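# Thread a bead onto the cord with two arms

## Task

Get one bead, any of them, onto the cord so it sits well away from both plastic tips.

## Robot and tools

Robot: two six-joint arms, left_arm and right_arm, each ending in a two-finger parallel gripper with a wrist camera. Bases in the scene frame: left_arm at (-0.004, +0.381, 0) m, right_arm at (+0.038, -0.323, 0) m, each turned only slightly about z. Scene frame: origin at table-top height midway between the nominal bases, +z up, +x outward over the table, left_arm on the +y side (this is not the image left). Each arm's hand pose, velocity and wrist camera pose are reported in that arm's own base frame; fixed cameras and the table use the scene frame. Gripper fingers point along its +z and open along its y; end_effector_position is the point between the pads, roughly 1 cm behind the fingertips. Reported hand positions can be off by a few centimetres, more at long reach.

A row: always 14 plain numbers, one flat list covering both arms. First left_arm's six joint angles and its opening, then right_arm's six and its opening. Joint order in every row and every per-joint result list: shoulder (joint2), elbow (joint3), waist (joint1), wrist pitch (joint4), wrist yaw (joint5), wrist roll (joint6). Joint values are absolute target angles in radians, the same scale as Joint positions. Stated ranges: shoulder 0.000 to 3.142, elbow 0.000 to 3.142, waist -2.618 to 3.054, wrist pitch -1.571 to 1.571, wrist yaw -1.571 to 1.571, wrist roll -2.094 to 2.094. Real ends may differ by up to 0.059 rad; a target beyond an end by more than 0.059 (and farther out than the joint's present angle) gets the call rejected; a joint pushed to its real end reports "joint sent to its limit". Opening: absolute, -1 closed to +1 fully open. Commands near neither end drive the fingers until grip_measured reads that number. To keep a gripper unchanged, repeat its current command; 0 is a real command, not a no-op.

Tools:
- execute_actions(actions, cameras): actions is a list of actions; each action is a table of up to 15 rows of 14 numbers, one row per 1/30 s step; a short table repeats its last row to fill 15 steps. An empty list just returns state and images. Each joint target is clamped to a fixed lead of its measured angle (0.339 rad for waist, shoulder, elbow; 2.2 for the wrist joints), and if targets would put a gripper over 200 mm from where it is, that arm's targets are scaled back. Far goals therefore need several actions; resend any unfinished part.
- move(target, speed, blend, opening_speed, blocking, cameras): target is one 14-number row or a list of up to 15 such rows (absolute joint angles plus openings), sharing at most 10 s. speed is rad/s for the joint with farthest to go, 0.01 to 12.57, default 0.5 (one value or one per target). blend in rad rounds corners between listed targets; default 0. opening_speed, 0.2 or more per second on the -1..+1 scale, ramps the fingers; use a low value when gripping something fragile. blocking=false returns after about 0.5 s while the move goes on; a new move replaces it. All joints move in step, no obstacle avoidance; grippers trace curves. Finger changes in a first target start at once; in later targets they happen after arrival and rest. The result adds a move: line such as done, off_target (resting over 0.035 rad from target), moving, held, or fault, plus limits=held if steps were withheld. done does not mean contact or no contact.
- wait(seconds 0 to 10, cameras): lets time pass while holding the last command; a running move continues.
- stop(cameras): brakes the running move; needs braking room.
- zoom_image(camera, region [x0, y0, x1, y1] pixels, max 504 by 504): closer look at the latest image of cam_head_left, cam_head_right, cam_high, cam_low, cam_left_wrist or cam_right_wrist (all 896x504).
- read_manual(section): licence texts only.
- finished_scene(scene): ends the current scene with its number; irreversible. The goal must hold with the robot not touching it.

Results: Joint positions and Joint velocities give, per arm, the six joints in the order above (rad, rad/s), then the finger pad gap (m; 0.094 fully open). Joint targets shows what the joints are being driven toward. Tool commands shows current gripper commands. grip_measured is the opening on the command scale; empty it reads up to about 2.7 mm wide, and on a squeezed part it reads narrower than the part, so it never shows the contact. grip_effort_nm is motor effort (negative closing), not pad force, and keeps a residue at rest. Joint torques include gravity, have offsets and noise; the first three of each arm wrap around at ±28 N m. "joint command not followed" means the clearance check altered targets. MOTOR HOT appears at 75 °C; at 90 °C an arm folds and stops working; at 100 °C it goes limp. Holding loads, long reaches or pushing into unreachable poses heat motors, even while you think.

Cameras: calibration lines give K, distortion and T_world_to_cam; wrist camera poses are relative to their arm's base and may lag during motion.

Avoid: dropping anything or leaving it off the table, releasing a moving part, fast collisions, hard presses, arms pressing on each other or one gripper closing on the other's fingers, and any arm stop. Loose objects may get nudged occasionally. Grippers squeeze about 50 to 64 N per pad; close slowly on soft items.

Each tool is called after "Emit:" by a JSON object that holds its "api" and its "payload".

## Session

Emit:
{"api": "execute_actions", "payload": {"actions": []}}

Scene clock: 0.00 s.
left_arm: end_effector_position=(+0.3498, -0.1057, +0.3030) grip_measured=+1.000 grip_effort_nm=n/a end_effector_quat_wxyz=(+0.509, +0.129, +0.845, -0.106) | right_arm: end_effector_position=(+0.3281, +0.2271, +0.3888) grip_measured=+1.000 grip_effort_nm=n/a end_effector_quat_wxyz=(+0.655, +0.035, +0.750, +0.088)
Joint names: [shoulder, elbow, waist, wrist pitch, wrist yaw, wrist roll]
Joint positions: left_arm=[1.104 1.117 -0.249 -0.493 0.096 -0.004 0.094] | right_arm=[1.282 1.254 0.944 -0.164 0.848 0.325 0.094]
Joint velocities: within noise
Joint torques (N m): no reading
Heat: left arm: 30 °C; right arm: 27 °C.
Joint targets: left_arm=[1.094 1.132 -0.249 -0.485 0.098 -0.005] | right_arm=[1.272 1.267 0.944 -0.163 0.852 0.323]
Tool commands: left_gripper/opening=+1.0 right_gripper/opening=+1.0

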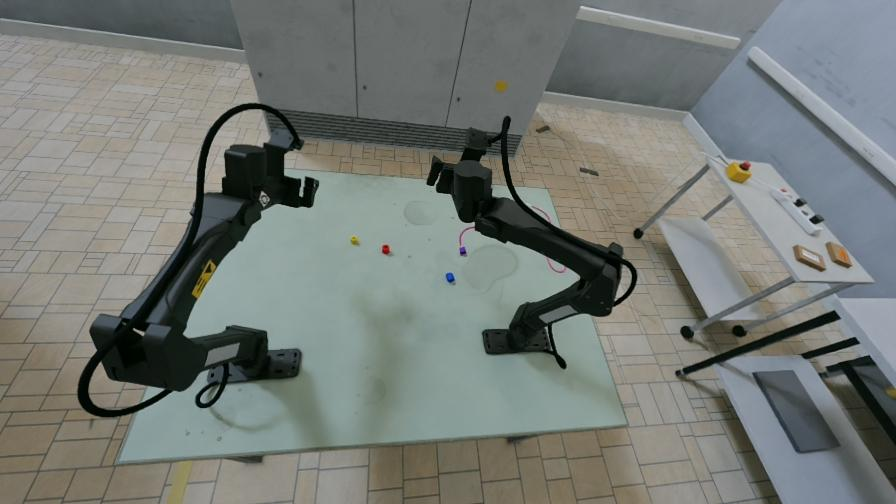

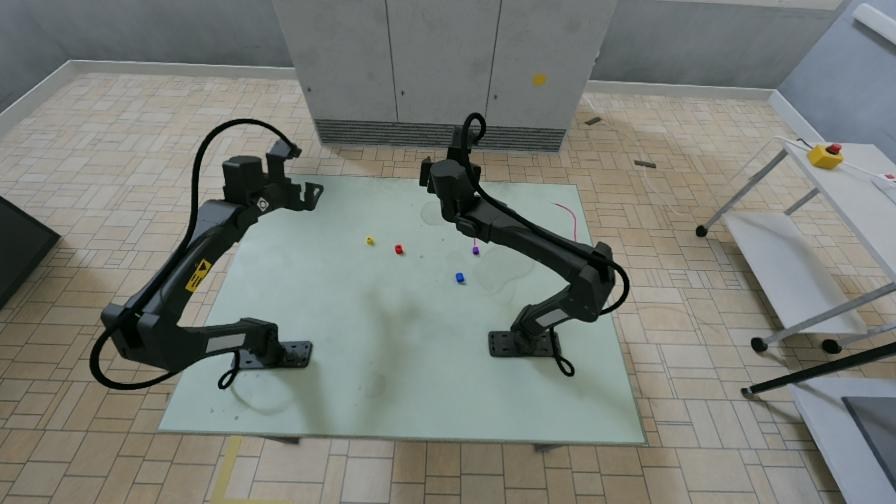

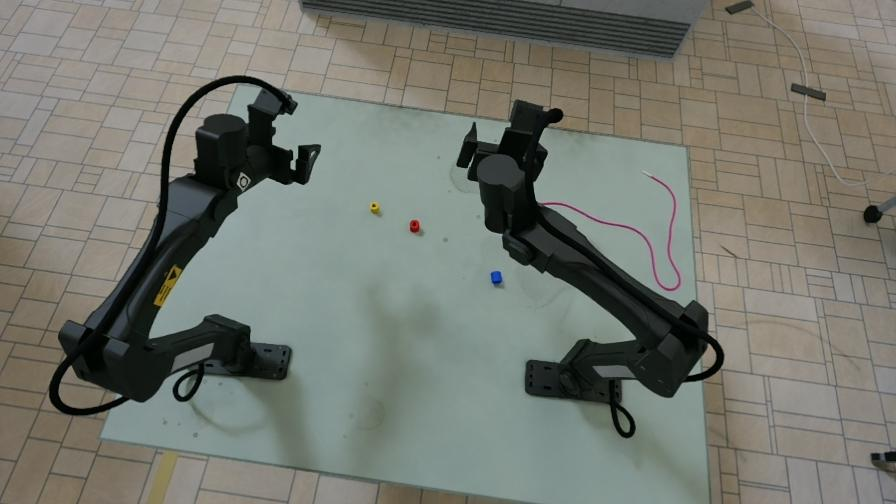

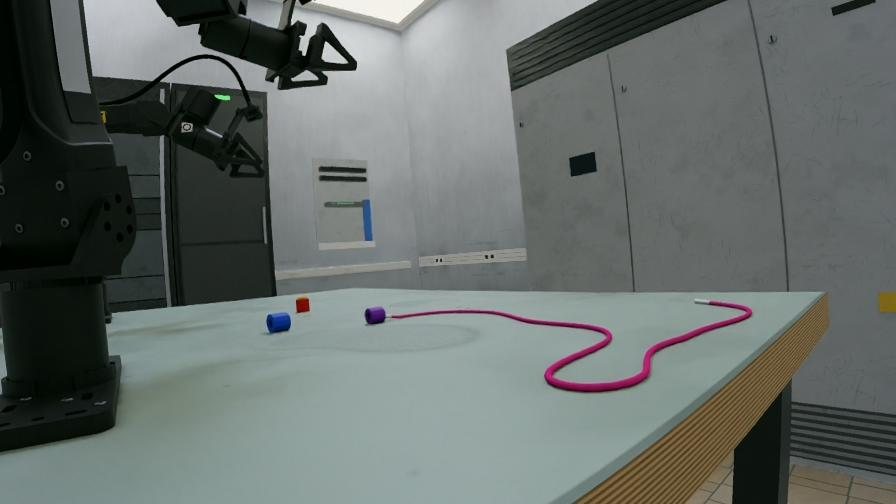

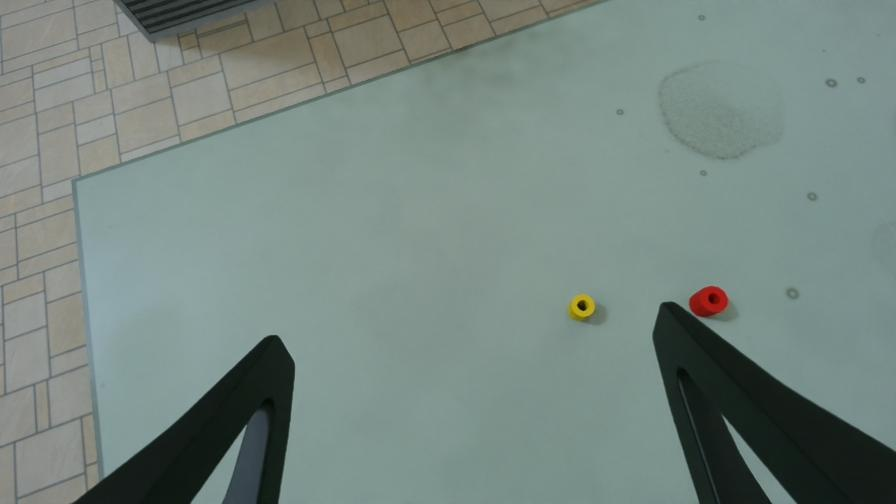

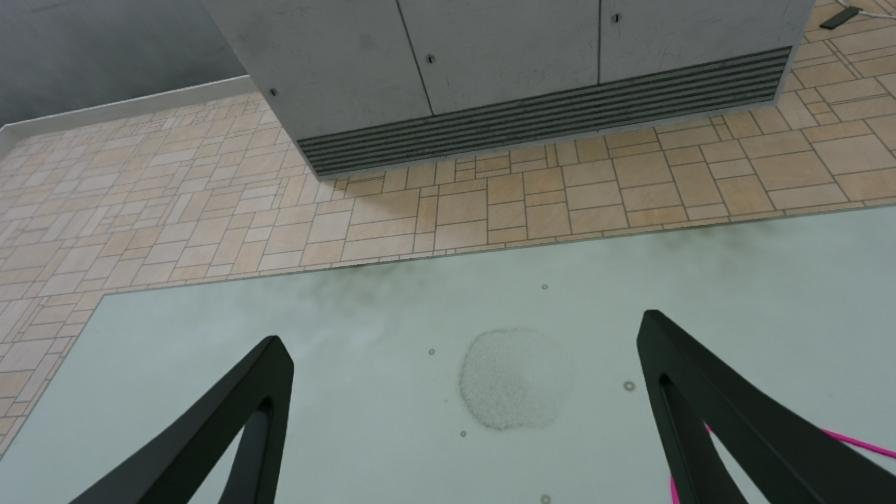

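Emit:
{"api": "zoom_image", "payload": {"camera": "cam_low", "region": [240, 270, 440, 350]}}

Emit:
{"api": "zoom_image", "payload": {"camera": "cam_high", "region": [440, 150, 700, 310]}}

Emit:
{"api": "zoom_image", "payload": {"camera": "cam_left_wrist", "region": [540, 260, 760, 350]}}

Scaled by 2.520 from the camera's 896x504 image, which has a finer 1280x720 frame.

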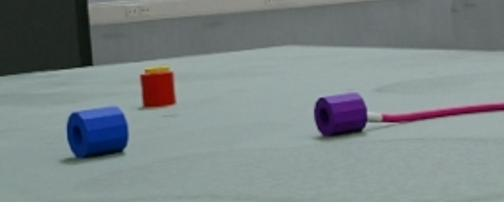

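Scaled by 1.938 from the camera's 896x504 image, which has a finer 1280x720 frame.

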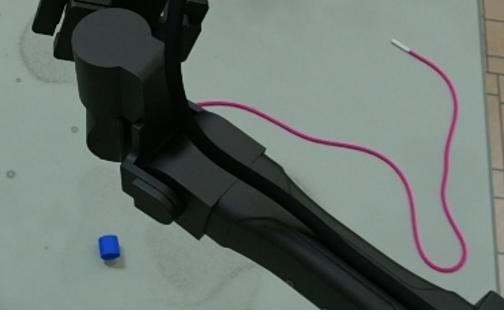

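Scaled by 2.291 from the camera's 896x504 image, which has a finer 1280x720 frame.

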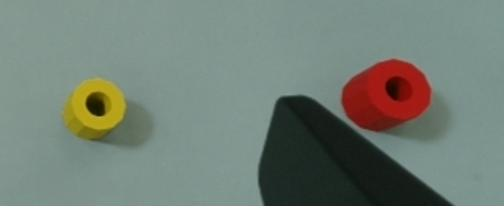

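Emit:
{"api": "move", "payload": {"target": [1.094, 1.132, -0.249, -0.485, 0.098, -0.005, 1.0, 1.992, 1.892, 0.45, -1.3, 0.0, 0.0, 1.0], "speed": 0.8}}

Scene clock: 336.43 s.
left_arm: end_effector_position=(+0.3498, -0.1057, +0.3030) grip_measured=+1.000 grip_effort_nm=0.002 end_effector_quat_wxyz=(+0.509, +0.129, +0.845, -0.106) | right_arm: end_effector_position=(+0.3723, +0.1789, +0.1418) grip_measured=+1.000 grip_effort_nm=-0.027 end_effector_quat_wxyz=(+0.073, -0.219, +0.973, +0.013)
Joint names: [shoulder, elbow, waist, wrist pitch, wrist yaw, wrist roll]
Joint positions: left_arm=[1.104 1.117 -0.249 -0.493 0.096 -0.004 0.094] | right_arm=[1.982 1.849 0.449 -1.289 0.008 0.005 0.094]
Joint torques (N m): left_arm=[-3.41 7.43 -0.01 1.57 0.02 -0.02] | right_arm=[-9.4 9.57 0.08 0.19 -0.1 -0.06]
Heat: left arm: 33 °C; right arm: 33 °C.
Joint targets: left_arm=[1.094 1.132 -0.249 -0.485 0.098 -0.005] | right_arm=[1.992 1.892 0.450 -1.300 0.000 0.000]
move: off_target (right_arm); right_arm: the elbow is farthest, 0.043 rad from its target
camera_calibration:
cam_right_wrist: T_world_to_cam=[[0.336666, -0.941591, -0.00784569, 0.0461371], [-0.778903, -0.28316, 0.559581, 0.286461], [-0.529118, -0.182281, -0.828738, 0.463], [0, 0, 0, 1]] pos_world=[0.452574, 0.208952, 0.22377]

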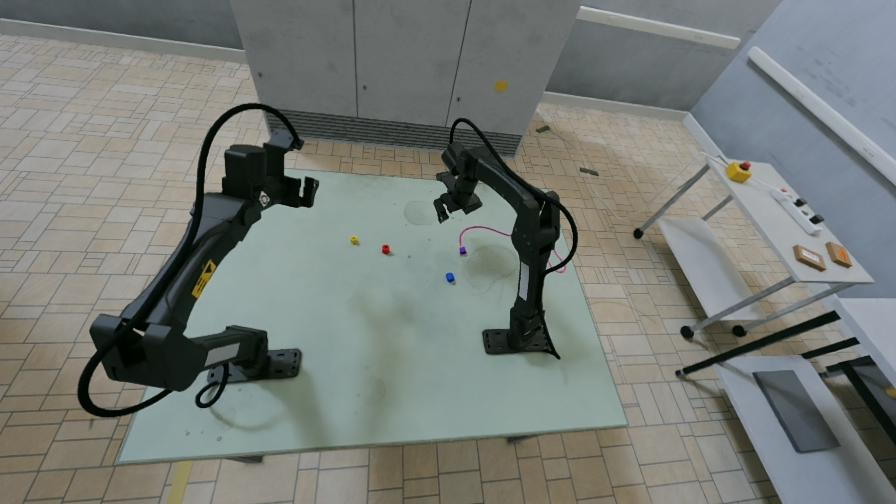

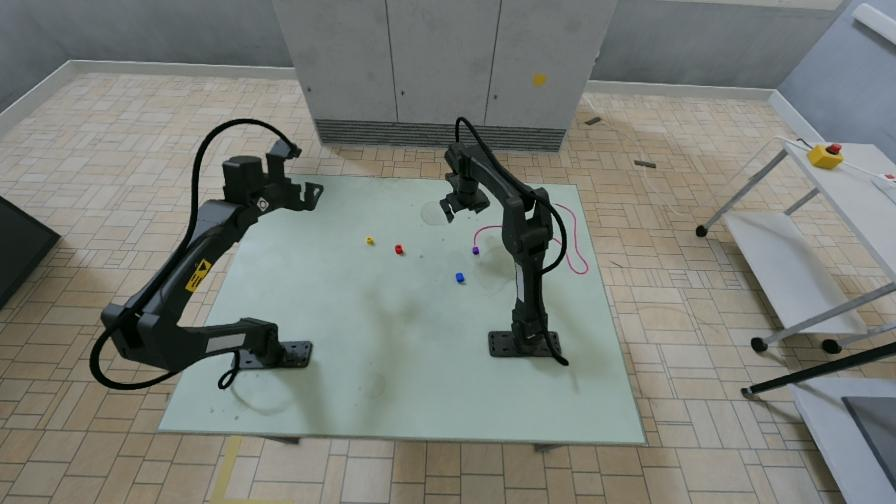

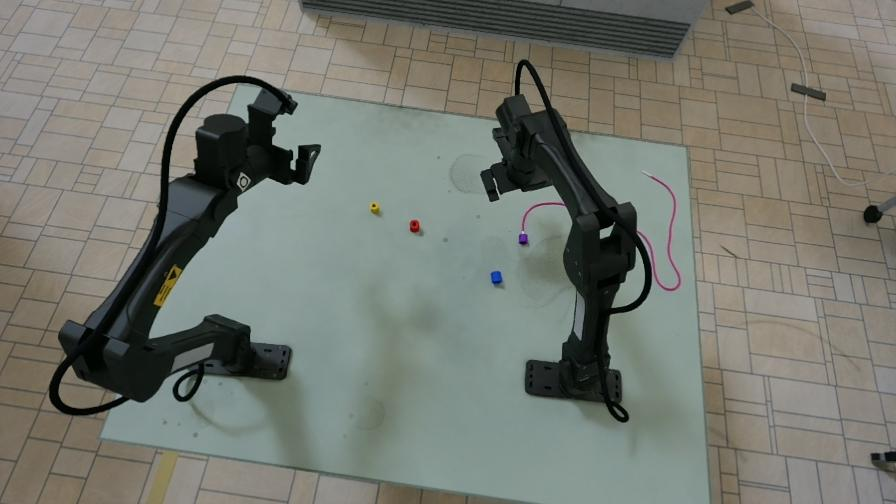

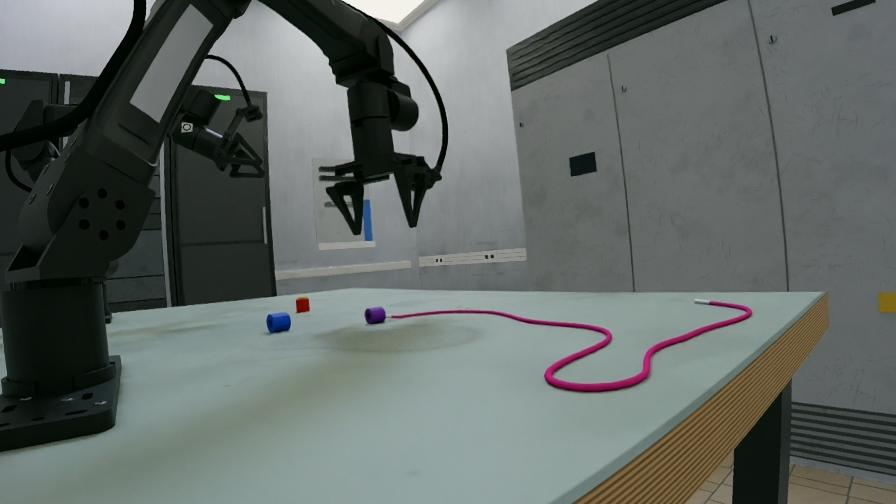

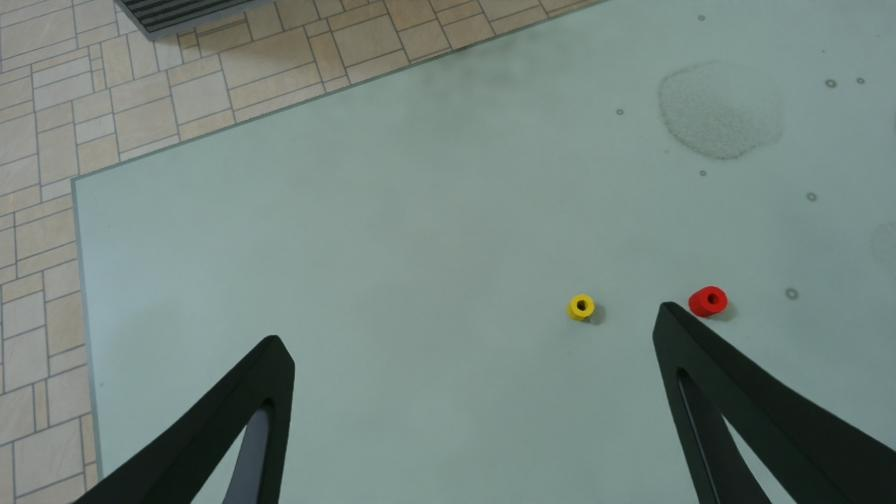

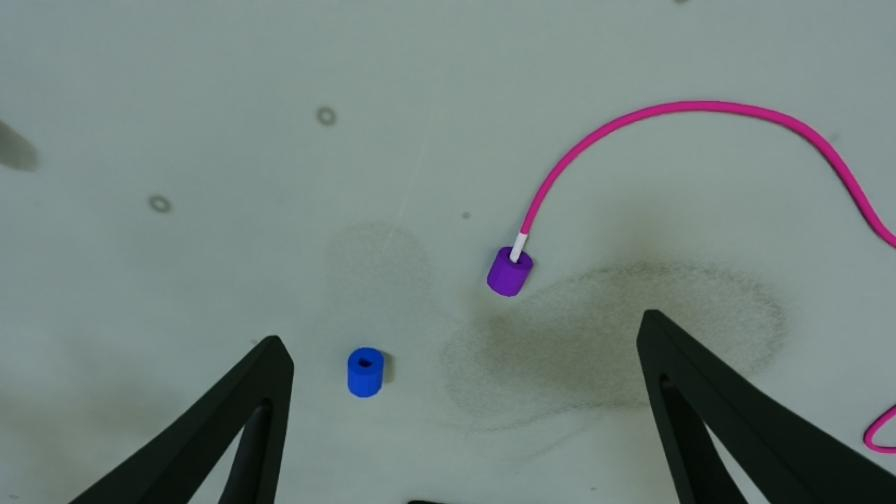

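Emit:
{"api": "zoom_image", "payload": {"camera": "cam_right_wrist", "region": [460, 200, 580, 320]}}

Emit:
{"api": "zoom_image", "payload": {"camera": "cam_right_wrist", "region": [320, 330, 420, 410]}}

Scaled by 4.200 from the camera's 896x504 image, which has a finer 1280x720 frame.

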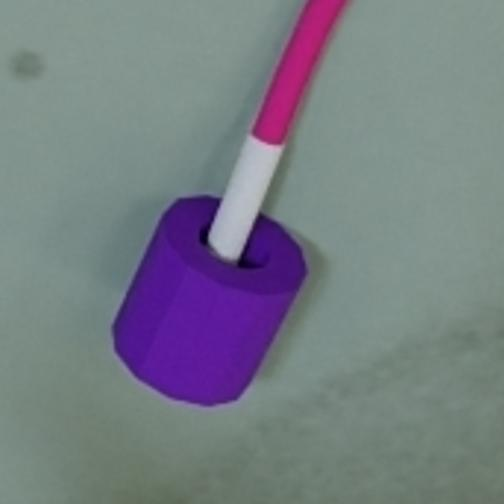

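Scaled by 5.040 from the camera's 896x504 image, which has a finer 1280x720 frame.

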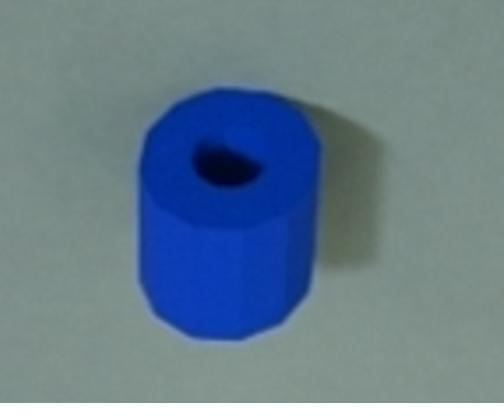

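Emit:
{"api": "move", "payload": {"target": [1.094, 1.132, -0.249, -0.485, 0.098, -0.005, 1.0, 2.035, 1.725, 0.327, -1.226, 0.0, 0.365, -0.2], "speed": 0.6}}

Emit:
{"api": "zoom_image", "payload": {"camera": "cam_right_wrist", "region": [300, 150, 650, 450]}}

Scene clock: 547.27 s.
left_arm: end_effector_position=(+0.3498, -0.1057, +0.3030) grip_measured=+1.000 grip_effort_nm=0.007 end_effector_quat_wxyz=(+0.509, +0.129, +0.845, -0.106) | right_arm: end_effector_position=(+0.3747, +0.1285, +0.0965) grip_measured=-0.197 grip_effort_nm=-0.188 end_effector_quat_wxyz=(+0.017, +0.014, +1.000, +0.004)
Joint names: [shoulder, elbow, waist, wrist pitch, wrist yaw, wrist roll]
Joint positions: left_arm=[1.104 1.117 -0.249 -0.493 0.096 -0.004 0.094] | right_arm=[2.024 1.739 0.329 -1.251 0.004 0.358 0.038]
Joint torques (N m): left_arm=[-3.38 7.41 -0.02 1.56 0.02 -0.02] | right_arm=[-9.42 5.04 -0.23 0.32 -0.05 0.05]
Heat: left arm: 33 °C; right arm: 31 °C.
Joint targets: left_arm=[1.094 1.132 -0.249 -0.485 0.098 -0.005] | right_arm=[2.035 1.725 0.327 -1.226 0.000 0.365]
move: done
camera_calibration:
cam_right_wrist: T_world_to_cam=[[-0.128739, -0.991601, -0.0123922, 0.178813], [-0.753523, 0.0896905, 0.651274, 0.23318], [-0.644693, 0.0931823, -0.758741, 0.418755], [0, 0, 0, 1]] pos_world=[0.468695, 0.117377, 0.168078]

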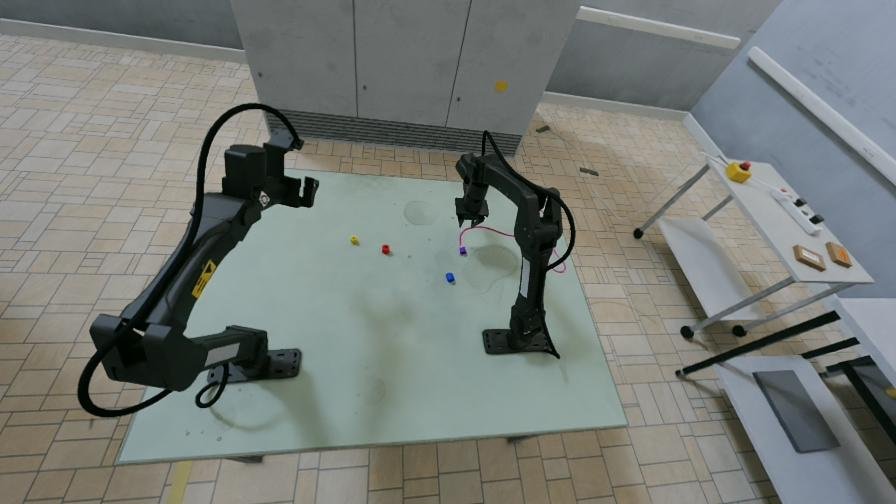

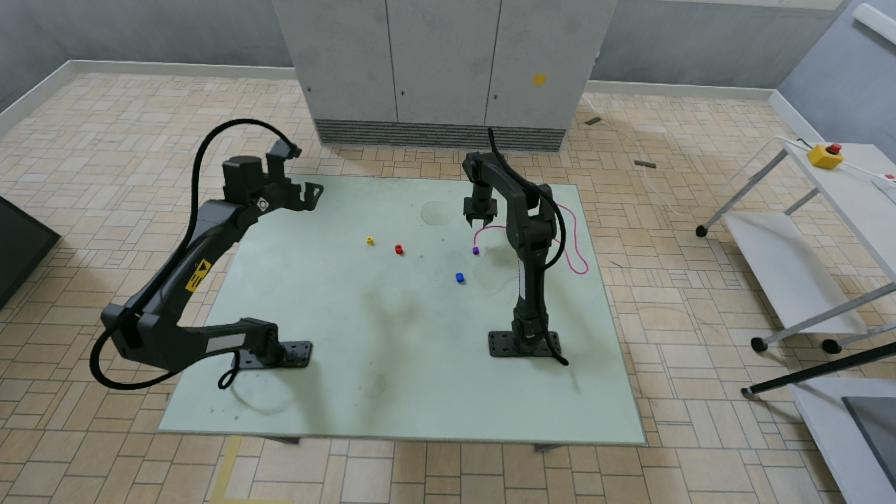

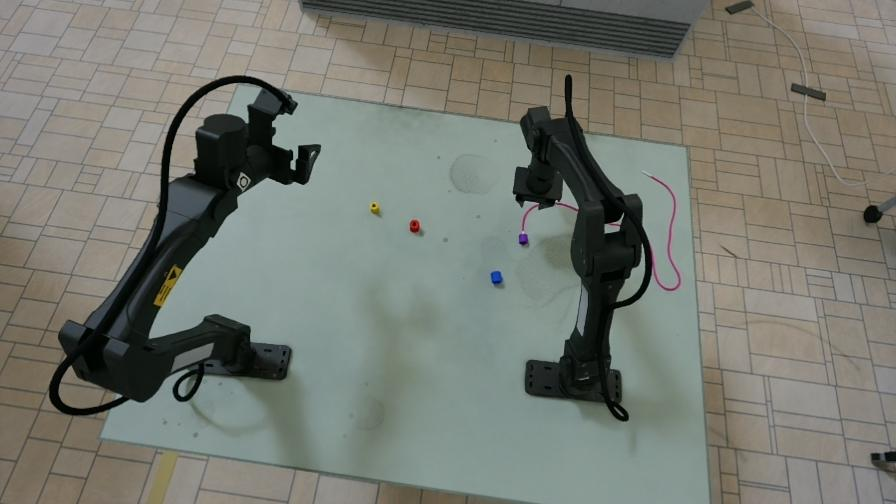

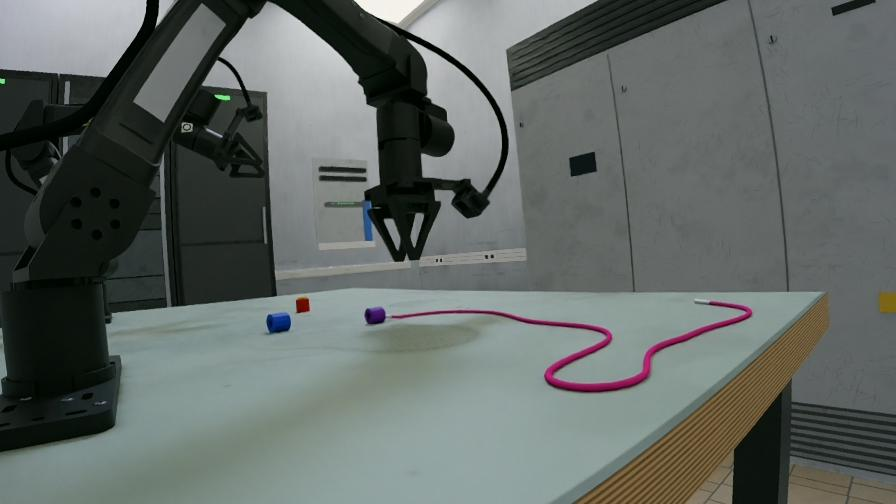

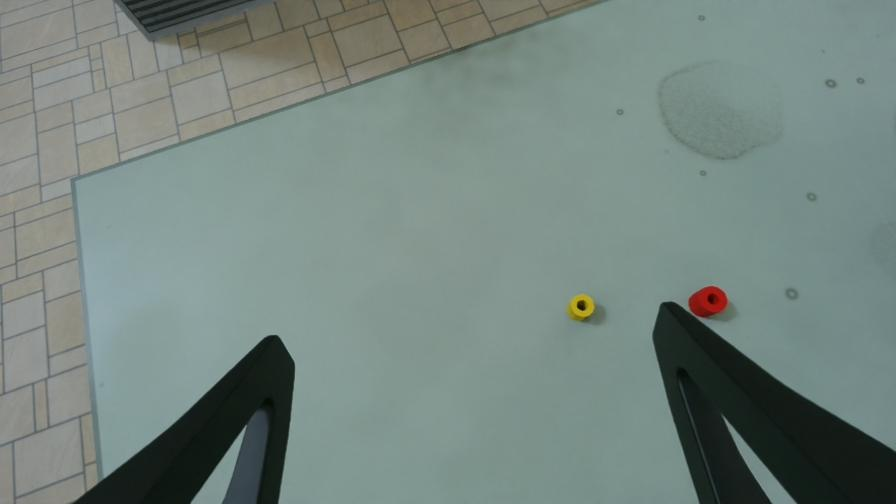

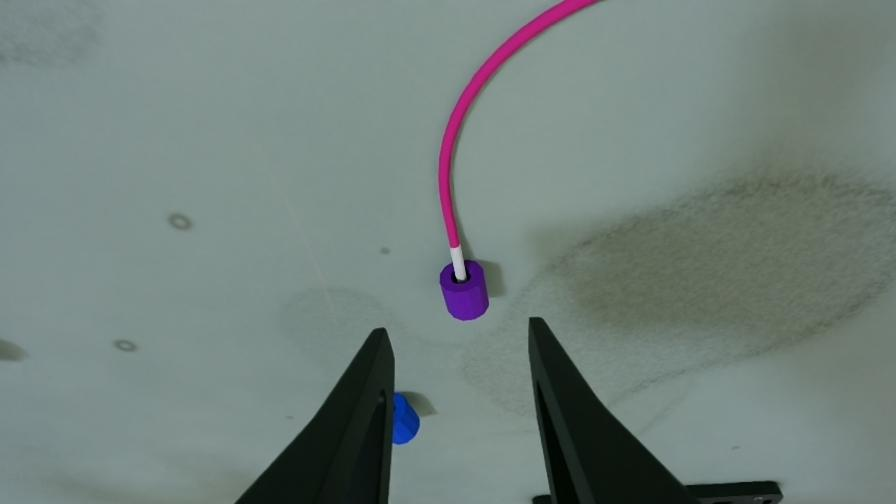

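Scaled by 1.440 from the camera's 896x504 image, which has a finer 1280x720 frame.

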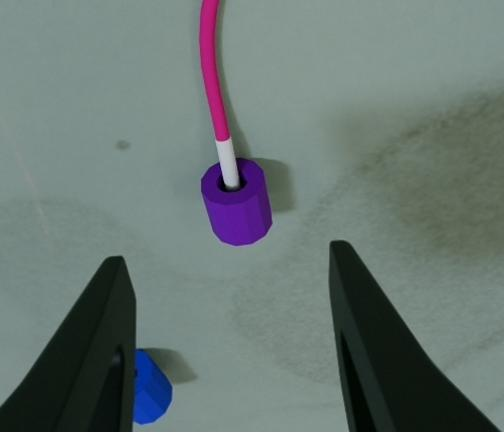

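Emit:
{"api": "move", "payload": {"target": [1.094, 1.132, -0.249, -0.485, 0.098, -0.005, 1.0, 2.072, 1.535, 0.357, -1.03, 0.0, 0.325, -0.2], "speed": 0.4, "cameras": ["cam_low", "cam_right_wrist", "cam_high"]}}

Emit:
{"api": "zoom_image", "payload": {"camera": "cam_low", "region": [340, 200, 500, 340]}}

Scene clock: 609.27 s.
left_arm: end_effector_position=(+0.3498, -0.1057, +0.3030) grip_measured=+1.000 grip_effort_nm=0.007 end_effector_quat_wxyz=(+0.509, +0.129, +0.845, -0.106) | right_arm: end_effector_position=(+0.3639, +0.1339, +0.0354) grip_measured=-0.197 grip_effort_nm=-0.183 end_effector_quat_wxyz=(+0.002, -0.011, +1.000, -0.001)
Joint names: [shoulder, elbow, waist, wrist pitch, wrist yaw, wrist roll]
Joint positions: left_arm=[1.104 1.117 -0.249 -0.493 0.096 -0.004 0.094] | right_arm=[2.061 1.549 0.351 -1.056 0.002 0.329 0.038]
Joint torques (N m): left_arm=[-3.4 7.45 -0.01 1.56 0.02 -0.02] | right_arm=[-9.44 4.82 0.54 0.27 -0.06 -0.01]
Heat: left arm: 33 °C; right arm: 29 °C.
Joint targets: left_arm=[1.094 1.132 -0.249 -0.485 0.098 -0.005] | right_arm=[2.072 1.535 0.357 -1.030 0.000 0.325]
move: done
camera_calibration:
cam_right_wrist: T_world_to_cam=[[-0.0784715, -0.996916, 0.00105344, 0.163971], [-0.736817, 0.0587098, 0.673539, 0.261497], [-0.671523, 0.0520774, -0.739151, 0.37944], [0, 0, 0, 1]] pos_world=[0.460345, 0.128353, 0.104162]
Images, in order (width x height): cam_high 896x504, cam_low 896x504, cam_right_wrist 896x504.

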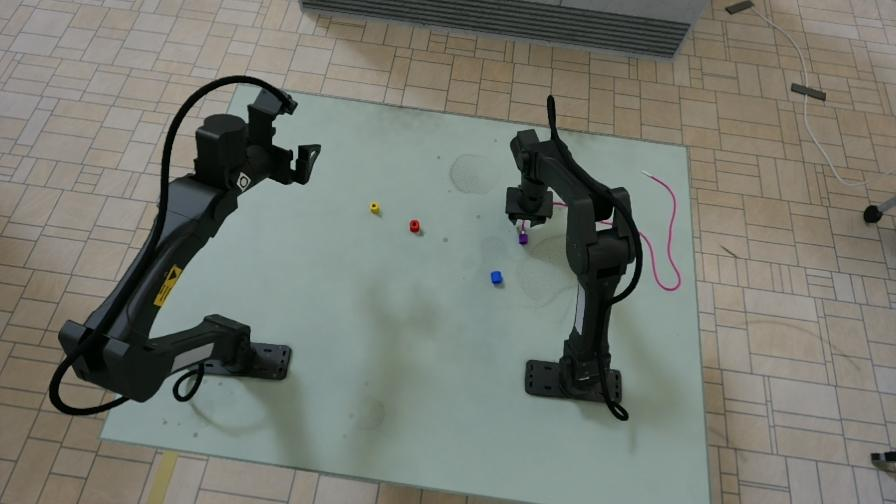

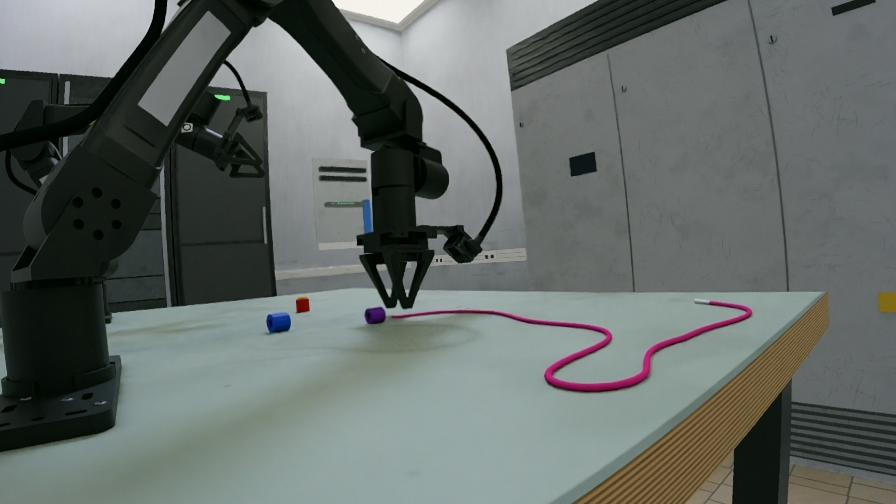

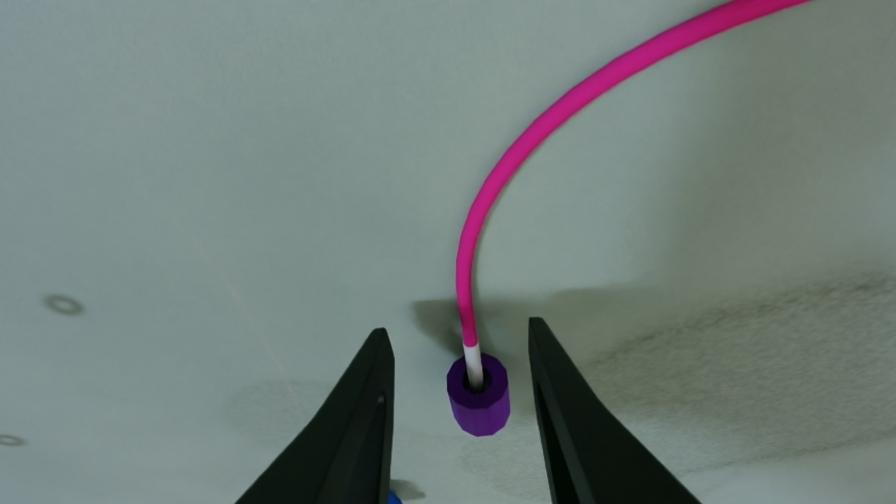

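Scaled by 3.150 from the camera's 896x504 image, which has a finer 1280x720 frame.

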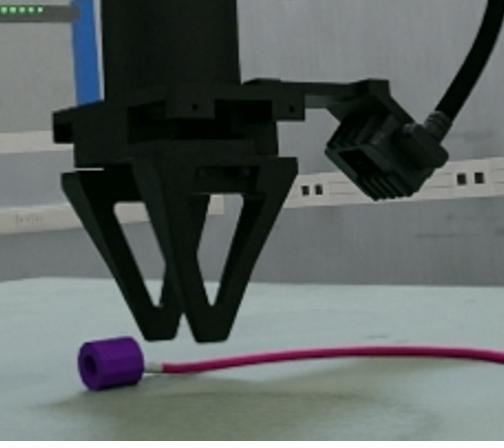

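Emit:
{"api": "move", "payload": {"target": [1.094, 1.132, -0.249, -0.485, 0.098, -0.005, 1.0, 2.0766, 1.509, 0.345, -1.0, 0.0, 0.33, -0.2], "speed": 0.1, "cameras": ["cam_low", "cam_right_wrist"]}}

Emit:
{"api": "zoom_image", "payload": {"camera": "cam_low", "region": [340, 200, 500, 340]}}

Scene clock: 646.17 s.
left_arm: end_effector_position=(+0.3498, -0.1057, +0.3030) grip_measured=+1.000 grip_effort_nm=0.002 end_effector_quat_wxyz=(+0.509, +0.129, +0.845, -0.106) | right_arm: end_effector_position=(+0.3642, +0.1340, +0.0301) grip_measured=-0.197 grip_effort_nm=-0.183 end_effector_quat_wxyz=(+0.005, -0.012, +1.000, +0.001)
Joint names: [shoulder, elbow, waist, wrist pitch, wrist yaw, wrist roll]
Joint positions: left_arm=[1.104 1.117 -0.249 -0.493 0.096 -0.004 0.094] | right_arm=[2.061 1.526 0.351 -1.026 0.002 0.328 0.038]
Joint torques (N m): left_arm=[-3.41 7.45 0.02 1.57 0.02 -0.02] | right_arm=[-9.09 4.52 -0.55 0.29 -0.04 0.02]
Heat: left arm: 33 °C; right arm: 32 °C.
Joint targets: left_arm=[1.094 1.132 -0.249 -0.485 0.098 -0.005] | right_arm=[2.077 1.509 0.345 -1.000 0.000 0.330]
move: done
camera_calibration:
cam_right_wrist: T_world_to_cam=[[-0.0776705, -0.996977, -0.00207382, 0.16391], [-0.741707, 0.0563932, 0.668349, 0.267635], [-0.666212, 0.0534492, -0.743845, 0.373734], [0, 0, 0, 1]] pos_world=[0.460224, 0.128346, 0.0994665]
Images, in order (width x height): cam_low 896x504, cam_right_wrist 896x504.

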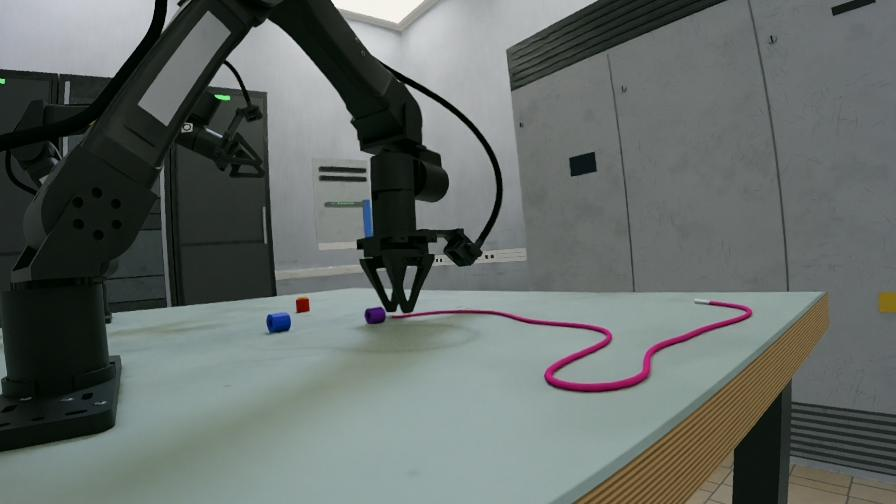

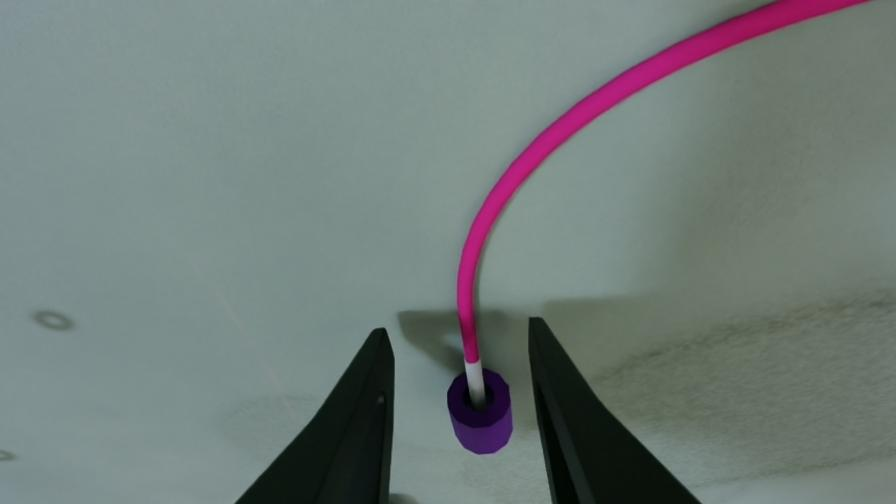

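Scaled by 3.150 from the camera's 896x504 image, which has a finer 1280x720 frame.

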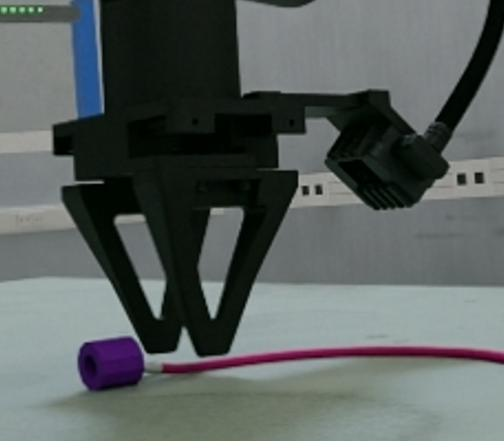

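Emit:
{"api": "move", "payload": {"target": [1.094, 1.132, -0.249, -0.485, 0.098, -0.005, 1.0, 2.082, 1.503, 0.335, -0.992, 0.0, 0.33, -0.2], "speed": 0.1, "cameras": ["cam_low", "cam_right_wrist"]}}

Emit:
{"api": "zoom_image", "payload": {"camera": "cam_low", "region": [340, 270, 460, 350]}}

Scene clock: 663.07 s.
left_arm: end_effector_position=(+0.3498, -0.1057, +0.3030) grip_measured=+1.000 grip_effort_nm=0.002 end_effector_quat_wxyz=(+0.509, +0.129, +0.845, -0.106) | right_arm: end_effector_position=(+0.3670, +0.1317, +0.0301) grip_measured=-0.197 grip_effort_nm=-0.183 end_effector_quat_wxyz=(+0.009, -0.008, +1.000, +0.002)
Joint names: [shoulder, elbow, waist, wrist pitch, wrist yaw, wrist roll]
Joint positions: left_arm=[1.104 1.117 -0.249 -0.493 0.096 -0.004 0.094] | right_arm=[2.061 1.526 0.343 -1.018 0.002 0.328 0.038]
Joint torques (N m): left_arm=[-3.4 7.43 0.02 1.57 0.02 -0.02] | right_arm=[-8.69 4.04 -0.72 0.3 -0.05 0.03]
Heat: left arm: 33 °C; right arm: 32 °C.
Joint targets: left_arm=[1.094 1.132 -0.249 -0.485 0.098 -0.005] | right_arm=[2.082 1.503 0.335 -0.992 0.000 0.330]
move: done
camera_calibration:
cam_right_wrist: T_world_to_cam=[[-0.0856111, -0.996315, -0.00526148, 0.164791], [-0.746011, 0.0606009, 0.66317, 0.271012], [-0.660408, 0.0606999, -0.74845, 0.372811], [0, 0, 0, 1]] pos_world=[0.462493, 0.12513, 0.10017]
Images, in order (width x height): cam_low 896x504, cam_right_wrist 896x504.

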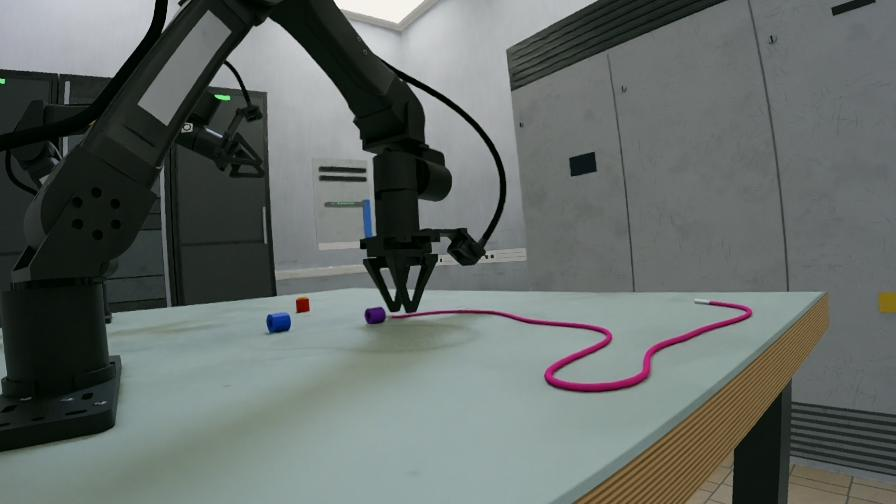

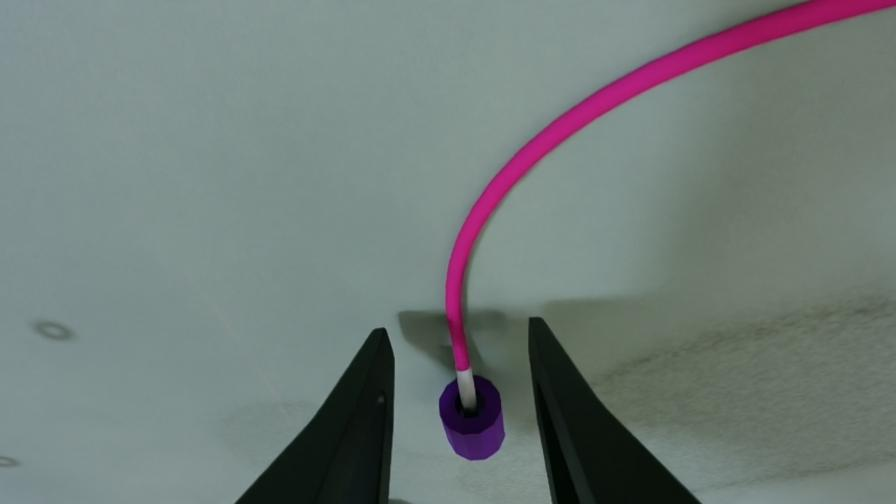

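Scaled by 4.200 from the camera's 896x504 image, which has a finer 1280x720 frame.

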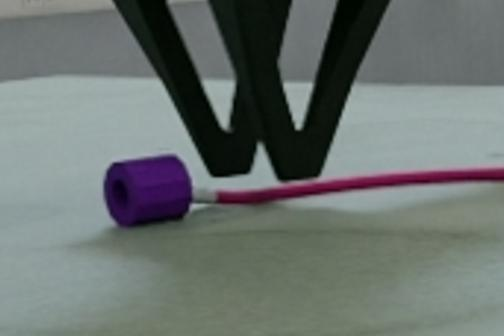

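Emit:
{"api": "move", "payload": {"target": [[1.094, 1.132, -0.249, -0.485, 0.098, -0.005, 1.0, 2.03, 1.56, 0.335, -1.08, 0.0, 0.33, -0.2], [1.094, 1.132, -0.249, -0.485, 0.098, -0.005, 1.0, 2.075, 1.503, 0.335, -0.999, 0.0, 0.33, -0.2]], "speed": 0.15, "cameras": ["cam_low", "cam_right_wrist"]}}

Emit:
{"api": "zoom_image", "payload": {"camera": "cam_low", "region": [340, 270, 460, 350]}}

Scene clock: 687.27 s.
left_arm: end_effector_position=(+0.3498, -0.1057, +0.3030) grip_measured=+1.000 grip_effort_nm=0.007 end_effector_quat_wxyz=(+0.509, +0.129, +0.845, -0.106) | right_arm: end_effector_position=(+0.3654, +0.1312, +0.0301) grip_measured=-0.197 grip_effort_nm=-0.183 end_effector_quat_wxyz=(+0.006, -0.008, +1.000, +0.001)
Joint names: [shoulder, elbow, waist, wrist pitch, wrist yaw, wrist roll]
Joint positions: left_arm=[1.104 1.117 -0.249 -0.493 0.096 -0.004 0.094] | right_arm=[2.061 1.526 0.343 -1.025 0.002 0.328 0.038]
Joint torques (N m): left_arm=[-3.43 7.43 0.02 1.56 0.02 -0.02] | right_arm=[-9.21 4.08 -0.73 0.3 -0.04 0.03]
Heat: left arm: 33 °C; right arm: 32 °C.
Joint targets: left_arm=[1.094 1.132 -0.249 -0.485 0.098 -0.005] | right_arm=[2.075 1.503 0.335 -0.999 0.000 0.330]
move: done
camera_calibration:
cam_right_wrist: T_world_to_cam=[[-0.0856503, -0.996322, -0.00245014, 0.163934], [-0.741694, 0.0621185, 0.667856, 0.267915], [-0.665247, 0.0590193, -0.744287, 0.373638], [0, 0, 0, 1]] pos_world=[0.461313, 0.124637, 0.0995668]
Images, in order (width x height): cam_low 896x504, cam_right_wrist 896x504.

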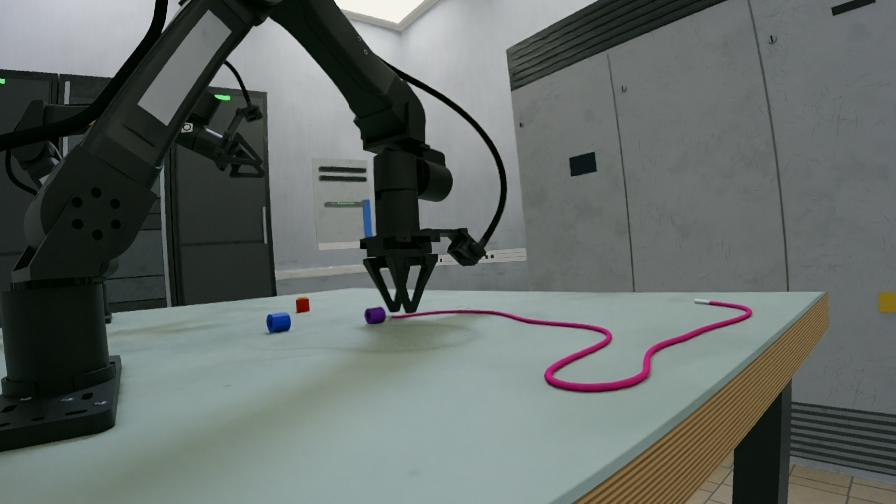

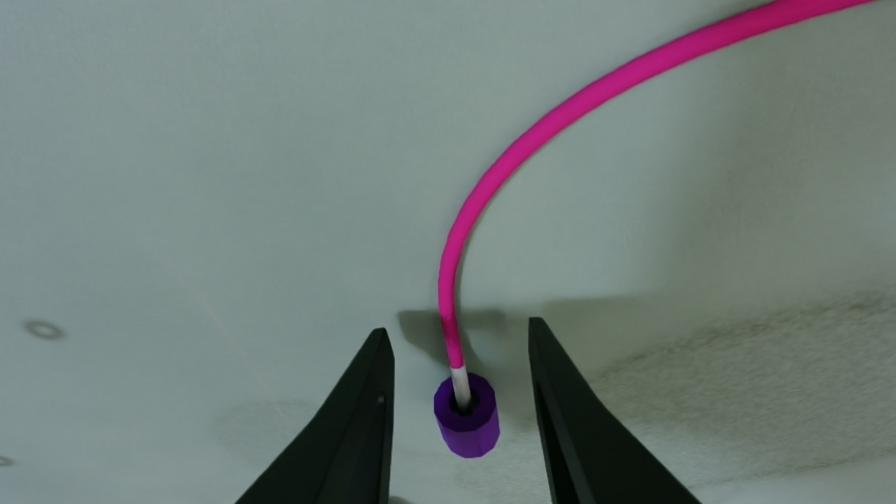

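Scaled by 4.200 from the camera's 896x504 image, which has a finer 1280x720 frame.

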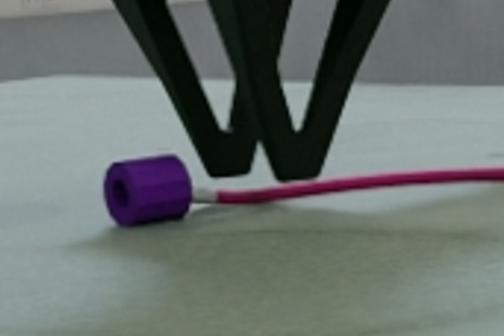

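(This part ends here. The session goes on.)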